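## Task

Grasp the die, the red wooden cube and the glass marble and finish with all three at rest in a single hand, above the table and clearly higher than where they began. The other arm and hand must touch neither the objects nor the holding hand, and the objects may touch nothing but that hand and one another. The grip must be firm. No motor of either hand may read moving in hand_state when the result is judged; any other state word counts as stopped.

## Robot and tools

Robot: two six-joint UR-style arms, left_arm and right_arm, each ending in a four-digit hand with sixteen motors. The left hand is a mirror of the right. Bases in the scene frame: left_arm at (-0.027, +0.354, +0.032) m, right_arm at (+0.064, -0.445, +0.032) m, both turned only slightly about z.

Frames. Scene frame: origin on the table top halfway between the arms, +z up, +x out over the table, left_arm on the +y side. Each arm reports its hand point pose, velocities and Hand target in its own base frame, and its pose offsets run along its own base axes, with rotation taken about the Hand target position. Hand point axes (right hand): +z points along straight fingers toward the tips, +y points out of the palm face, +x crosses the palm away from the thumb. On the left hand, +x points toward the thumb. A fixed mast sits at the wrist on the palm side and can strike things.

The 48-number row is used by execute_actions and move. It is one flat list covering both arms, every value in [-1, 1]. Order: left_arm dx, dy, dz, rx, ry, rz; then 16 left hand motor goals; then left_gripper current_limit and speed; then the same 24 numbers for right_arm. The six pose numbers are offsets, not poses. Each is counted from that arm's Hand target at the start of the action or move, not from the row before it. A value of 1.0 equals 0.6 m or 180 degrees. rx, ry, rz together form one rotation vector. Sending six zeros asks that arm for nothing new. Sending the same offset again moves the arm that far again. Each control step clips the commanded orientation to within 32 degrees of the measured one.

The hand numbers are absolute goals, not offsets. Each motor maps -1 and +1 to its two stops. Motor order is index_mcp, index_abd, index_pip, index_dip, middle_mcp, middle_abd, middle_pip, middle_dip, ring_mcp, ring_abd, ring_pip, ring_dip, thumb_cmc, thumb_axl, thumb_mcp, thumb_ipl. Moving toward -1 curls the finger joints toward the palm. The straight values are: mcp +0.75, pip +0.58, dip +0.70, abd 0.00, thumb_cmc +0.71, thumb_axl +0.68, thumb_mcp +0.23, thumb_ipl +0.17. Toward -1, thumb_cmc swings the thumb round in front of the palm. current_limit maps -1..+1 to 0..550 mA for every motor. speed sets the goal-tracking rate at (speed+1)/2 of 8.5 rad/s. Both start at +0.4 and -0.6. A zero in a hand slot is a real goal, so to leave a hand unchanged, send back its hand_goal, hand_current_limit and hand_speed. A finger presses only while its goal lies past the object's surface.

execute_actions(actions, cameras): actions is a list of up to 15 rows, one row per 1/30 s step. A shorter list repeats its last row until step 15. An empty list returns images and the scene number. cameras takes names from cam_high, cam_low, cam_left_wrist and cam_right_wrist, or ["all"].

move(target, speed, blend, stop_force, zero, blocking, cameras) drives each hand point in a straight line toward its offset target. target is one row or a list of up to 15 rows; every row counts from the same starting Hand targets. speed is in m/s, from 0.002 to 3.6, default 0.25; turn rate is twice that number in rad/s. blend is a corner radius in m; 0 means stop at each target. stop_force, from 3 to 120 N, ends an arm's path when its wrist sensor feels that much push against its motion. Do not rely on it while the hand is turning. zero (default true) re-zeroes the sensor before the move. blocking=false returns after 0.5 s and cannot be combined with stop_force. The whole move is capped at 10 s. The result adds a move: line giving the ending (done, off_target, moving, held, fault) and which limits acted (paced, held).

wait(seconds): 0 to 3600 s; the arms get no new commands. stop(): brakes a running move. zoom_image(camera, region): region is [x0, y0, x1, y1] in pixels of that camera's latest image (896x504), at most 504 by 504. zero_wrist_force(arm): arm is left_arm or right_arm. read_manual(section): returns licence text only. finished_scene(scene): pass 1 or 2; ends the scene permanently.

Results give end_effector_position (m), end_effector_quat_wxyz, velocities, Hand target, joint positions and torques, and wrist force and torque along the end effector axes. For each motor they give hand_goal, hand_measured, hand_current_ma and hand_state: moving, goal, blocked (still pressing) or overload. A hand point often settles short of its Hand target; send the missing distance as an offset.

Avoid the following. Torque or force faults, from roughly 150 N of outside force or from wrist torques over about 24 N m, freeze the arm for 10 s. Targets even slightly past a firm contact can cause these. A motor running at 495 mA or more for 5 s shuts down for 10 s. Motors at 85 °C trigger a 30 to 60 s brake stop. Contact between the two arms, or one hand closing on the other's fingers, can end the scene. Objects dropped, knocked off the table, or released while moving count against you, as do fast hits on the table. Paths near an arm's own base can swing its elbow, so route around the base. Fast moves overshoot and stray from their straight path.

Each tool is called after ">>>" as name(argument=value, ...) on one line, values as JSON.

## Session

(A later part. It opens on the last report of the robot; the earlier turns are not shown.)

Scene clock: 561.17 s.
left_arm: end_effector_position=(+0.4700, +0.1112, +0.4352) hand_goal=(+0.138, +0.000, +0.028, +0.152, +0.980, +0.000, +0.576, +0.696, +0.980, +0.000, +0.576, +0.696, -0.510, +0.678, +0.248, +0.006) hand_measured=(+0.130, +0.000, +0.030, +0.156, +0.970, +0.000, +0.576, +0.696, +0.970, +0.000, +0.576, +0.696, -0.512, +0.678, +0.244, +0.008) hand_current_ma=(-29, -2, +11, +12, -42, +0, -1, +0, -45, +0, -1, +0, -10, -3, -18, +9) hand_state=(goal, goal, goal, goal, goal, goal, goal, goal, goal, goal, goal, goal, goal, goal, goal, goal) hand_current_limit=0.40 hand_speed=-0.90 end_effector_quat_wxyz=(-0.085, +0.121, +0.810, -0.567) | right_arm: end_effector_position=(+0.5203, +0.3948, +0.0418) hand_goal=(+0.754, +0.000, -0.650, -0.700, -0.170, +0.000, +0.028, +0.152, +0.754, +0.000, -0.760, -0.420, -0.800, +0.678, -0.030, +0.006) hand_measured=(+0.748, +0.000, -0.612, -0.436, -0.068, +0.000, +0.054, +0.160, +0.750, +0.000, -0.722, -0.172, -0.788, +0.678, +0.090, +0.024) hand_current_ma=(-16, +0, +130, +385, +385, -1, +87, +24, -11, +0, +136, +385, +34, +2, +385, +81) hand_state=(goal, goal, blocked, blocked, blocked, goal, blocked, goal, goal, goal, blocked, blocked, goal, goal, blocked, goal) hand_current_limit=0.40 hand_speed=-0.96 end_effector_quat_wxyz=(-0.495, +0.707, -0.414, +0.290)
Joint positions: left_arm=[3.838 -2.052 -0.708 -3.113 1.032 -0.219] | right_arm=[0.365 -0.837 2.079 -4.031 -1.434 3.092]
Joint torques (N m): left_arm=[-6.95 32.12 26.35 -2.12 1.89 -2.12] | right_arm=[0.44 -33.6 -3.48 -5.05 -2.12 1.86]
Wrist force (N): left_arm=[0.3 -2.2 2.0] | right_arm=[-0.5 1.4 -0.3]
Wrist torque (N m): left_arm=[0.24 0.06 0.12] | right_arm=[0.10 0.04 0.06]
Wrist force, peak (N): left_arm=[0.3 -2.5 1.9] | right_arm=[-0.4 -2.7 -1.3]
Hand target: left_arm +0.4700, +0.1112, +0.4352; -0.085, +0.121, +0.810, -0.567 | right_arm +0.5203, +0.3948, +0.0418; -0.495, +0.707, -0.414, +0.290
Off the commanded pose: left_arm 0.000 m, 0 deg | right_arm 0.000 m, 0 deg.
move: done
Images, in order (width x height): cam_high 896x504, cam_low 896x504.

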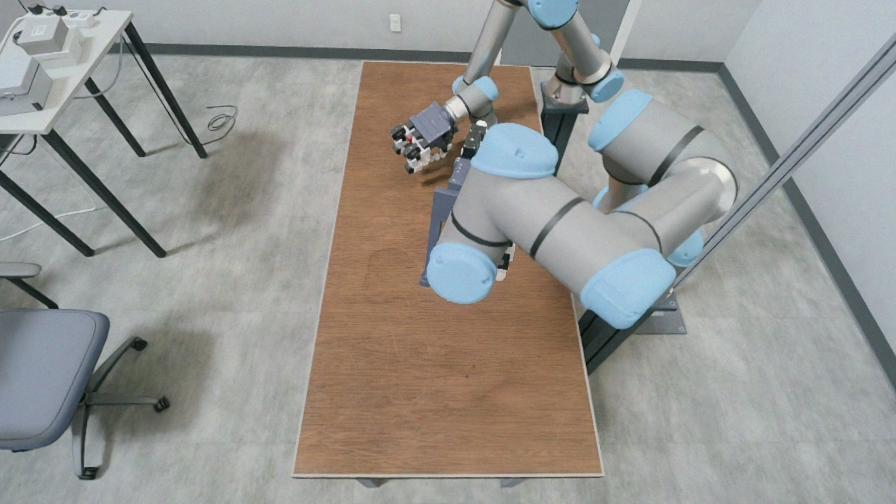

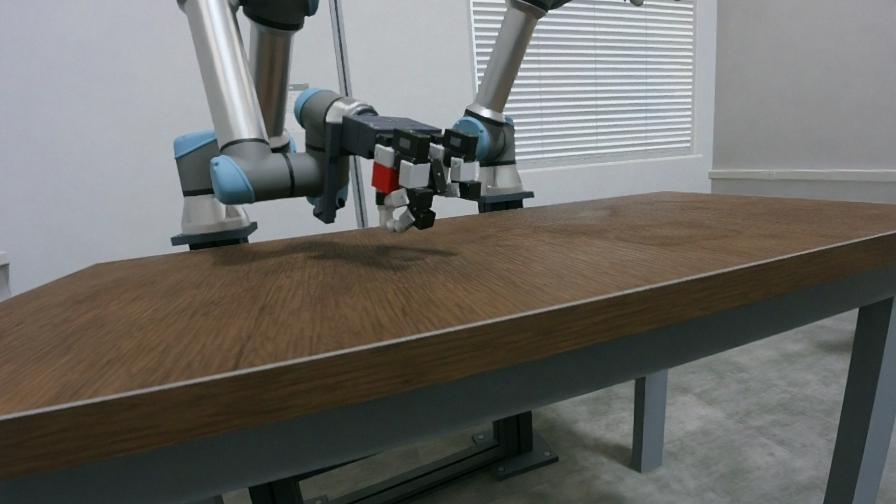

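>>> move(target=[0,0,0,0,0,0,0.137,0,0.028,0.151,0.98,0,0.576,0.696,0.98,0,0.576,0.696,-0.511,0.678,0.247,0.005,0.4,-0.9,0,0,0.43,0,0,0,0.754,0,-0.65,-0.7,-0.17,0,0.028,0.151,0.754,0,-0.76,-0.42,-0.8,0.678,-0.03,0.005,0.4,-0.96], speed=0.06, cameras=["cam_low","cam_high","cam_right_wrist"])

>>> zoom_image(camera="cam_low", region=[270, 0, 522, 180])

>>> zoom_image(camera="cam_high", region=[380, 50, 500, 170])

Scene clock: 566.97 s.
left_arm: end_effector_position=(+0.4700, +0.1112, +0.4352) hand_goal=(+0.138, +0.000, +0.028, +0.152, +0.980, +0.000, +0.576, +0.696, +0.980, +0.000, +0.576, +0.696, -0.510, +0.678, +0.248, +0.006) hand_measured=(+0.130, +0.000, +0.030, +0.156, +0.970, +0.000, +0.576, +0.696, +0.970, +0.000, +0.576, +0.696, -0.512, +0.678, +0.244, +0.008) hand_current_ma=(-29, -2, +11, +12, -42, +0, -1, +0, -45, +0, -1, +0, -10, -3, -18, +9) hand_state=(goal, goal, goal, goal, goal, goal, goal, goal, goal, goal, goal, goal, goal, goal, goal, goal) hand_current_limit=0.40 hand_speed=-0.90 end_effector_quat_wxyz=(-0.085, +0.121, +0.810, -0.567) | right_arm: end_effector_position=(+0.5203, +0.3948, +0.2999) hand_goal=(+0.754, +0.000, -0.650, -0.700, -0.170, +0.000, +0.028, +0.152, +0.754, +0.000, -0.760, -0.420, -0.800, +0.678, -0.030, +0.006) hand_measured=(+0.748, +0.000, -0.612, -0.436, -0.068, +0.000, +0.054, +0.160, +0.750, +0.000, -0.722, -0.172, -0.788, +0.678, +0.090, +0.024) hand_current_ma=(-16, +0, +130, +385, +385, -1, +87, +24, -11, +0, +136, +385, +35, +2, +385, +81) hand_state=(goal, goal, blocked, blocked, blocked, goal, blocked, goal, goal, goal, blocked, blocked, goal, goal, blocked, goal) hand_current_limit=0.40 hand_speed=-0.96 end_effector_quat_wxyz=(-0.495, +0.707, -0.414, +0.290)
Joint positions: left_arm=[3.838 -2.052 -0.708 -3.113 1.032 -0.219] | right_arm=[0.365 -1.374 1.953 -3.368 -1.434 3.092]
Joint torques (N m): left_arm=[-4.75 33.62 26.14 -2.14 2.07 -1.68] | right_arm=[1.27 -22.5 -9.18 -5.42 0.59 1.8]
Wrist force (N): left_arm=[0.3 -2.3 1.8] | right_arm=[-0.3 1.2 -0.3]
Wrist torque (N m): left_arm=[0.25 0.06 0.12] | right_arm=[0.08 0.06 0.08]
Wrist force, peak (N): left_arm=[0.4 -2.4 2.1] | right_arm=[-0.2 2.7 -0.3]
Hand target: left_arm +0.4700, +0.1112, +0.4352; -0.085, +0.121, +0.810, -0.567 | right_arm +0.5203, +0.3948, +0.2998; -0.495, +0.707, -0.414, +0.290
Off the commanded pose: left_arm 0.000 m, 0 deg | right_arm 0.000 m, 0 deg.
move: done
Images, in order (width x height): cam_high 896x504, cam_low 896x504, cam_right_wrist 896x504.

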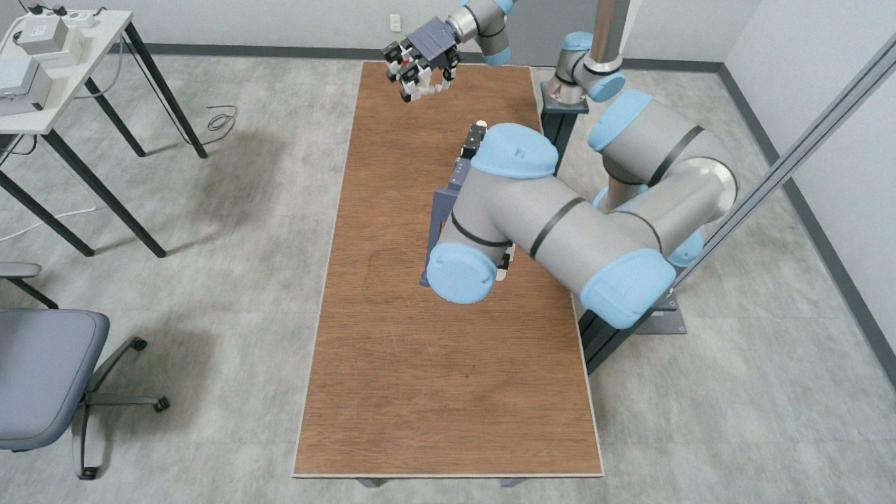

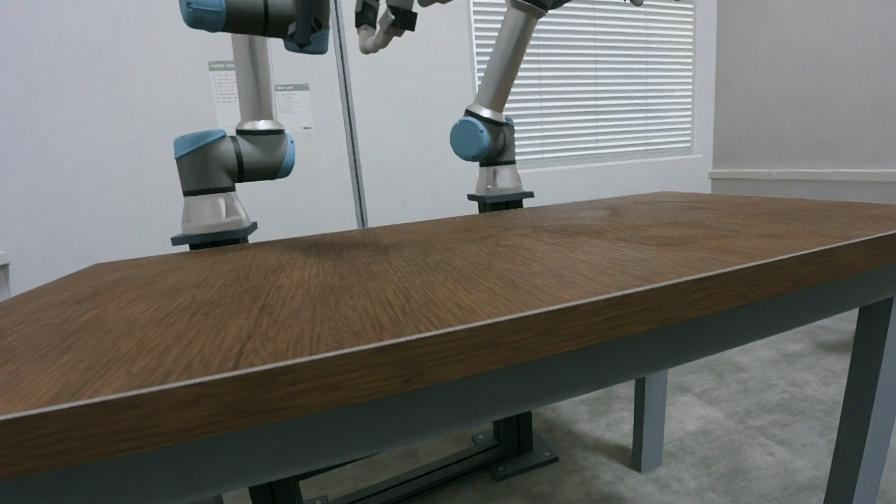

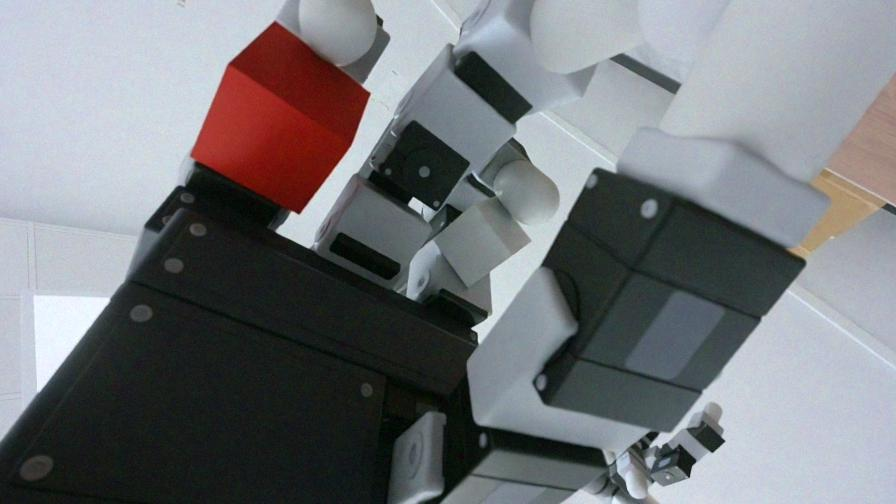

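Scaled by 2.000 from the camera's image (finer frame: 1280x720).

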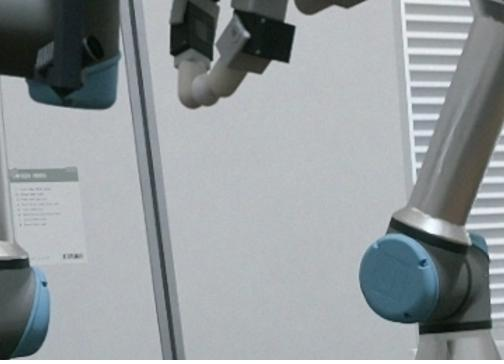

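Scaled by 4.200 from the camera's image (finer frame: 1280x720).

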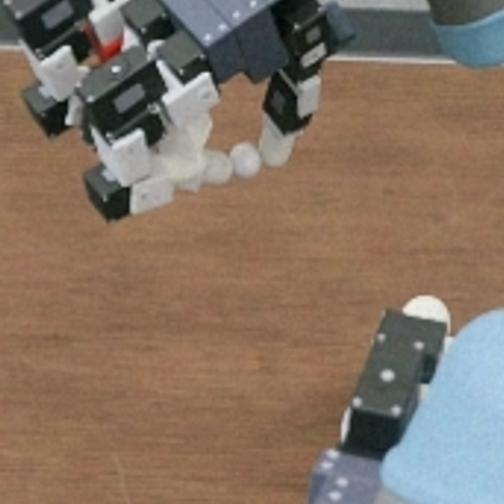

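>>> wait(seconds=1)

Scene clock: 568.90 s.
left_arm: end_effector_position=(+0.4700, +0.1112, +0.4352) hand_goal=(+0.138, +0.000, +0.028, +0.152, +0.980, +0.000, +0.576, +0.696, +0.980, +0.000, +0.576, +0.696, -0.510, +0.678, +0.248, +0.006) hand_measured=(+0.130, +0.000, +0.030, +0.156, +0.970, +0.000, +0.576, +0.696, +0.970, +0.000, +0.576, +0.696, -0.512, +0.678, +0.244, +0.008) hand_current_ma=(-29, -2, +11, +12, -42, +0, -1, +0, -45, +0, -1, +0, -10, -3, -18, +9) hand_state=(goal, goal, goal, goal, goal, goal, goal, goal, goal, goal, goal, goal, goal, goal, goal, goal) hand_current_limit=0.40 hand_speed=-0.90 end_effector_quat_wxyz=(-0.085, +0.121, +0.810, -0.567) | right_arm: end_effector_position=(+0.5203, +0.3948, +0.2998) hand_goal=(+0.754, +0.000, -0.650, -0.700, -0.170, +0.000, +0.028, +0.152, +0.754, +0.000, -0.760, -0.420, -0.800, +0.678, -0.030, +0.006) hand_measured=(+0.748, +0.000, -0.612, -0.436, -0.068, +0.000, +0.054, +0.160, +0.750, +0.000, -0.722, -0.172, -0.788, +0.678, +0.090, +0.024) hand_current_ma=(-16, +0, +130, +385, +385, -1, +87, +24, -11, +0, +136, +385, +35, +2, +385, +81) hand_state=(goal, goal, blocked, blocked, blocked, goal, blocked, goal, goal, goal, blocked, blocked, goal, goal, blocked, goal) hand_current_limit=0.40 hand_speed=-0.96 end_effector_quat_wxyz=(-0.495, +0.707, -0.414, +0.290)
Joint positions: left_arm=[3.838 -2.052 -0.708 -3.113 1.032 -0.219] | right_arm=[0.365 -1.374 1.954 -3.368 -1.434 3.092]
Joint torques (N m): left_arm=[-6.22 34.08 25.7 -2.21 2.11 -1.76] | right_arm=[-2.65 -22.29 -9.65 -0.28 1.76 -2.9]
Wrist force (N): left_arm=[0.3 -2.2 1.8] | right_arm=[-0.4 1.5 -0.2]
Wrist torque (N m): left_arm=[0.27 0.06 0.12] | right_arm=[0.12 0.05 0.09]
Wrist force, peak (N): left_arm=[0.2 -2.5 2.0] | right_arm=[-0.7 2.0 0.1]
Hand target: left_arm +0.4700, +0.1112, +0.4352; -0.085, +0.121, +0.810, -0.567 | right_arm +0.5203, +0.3948, +0.2998; -0.495, +0.707, -0.414, +0.290
Off the commanded pose: left_arm 0.000 m, 0 deg | right_arm 0.000 m, 0 deg.
wait: 1.00 s; at rest from the start

>>> finished_scene(scene=2)

The scene is finished: the task was done.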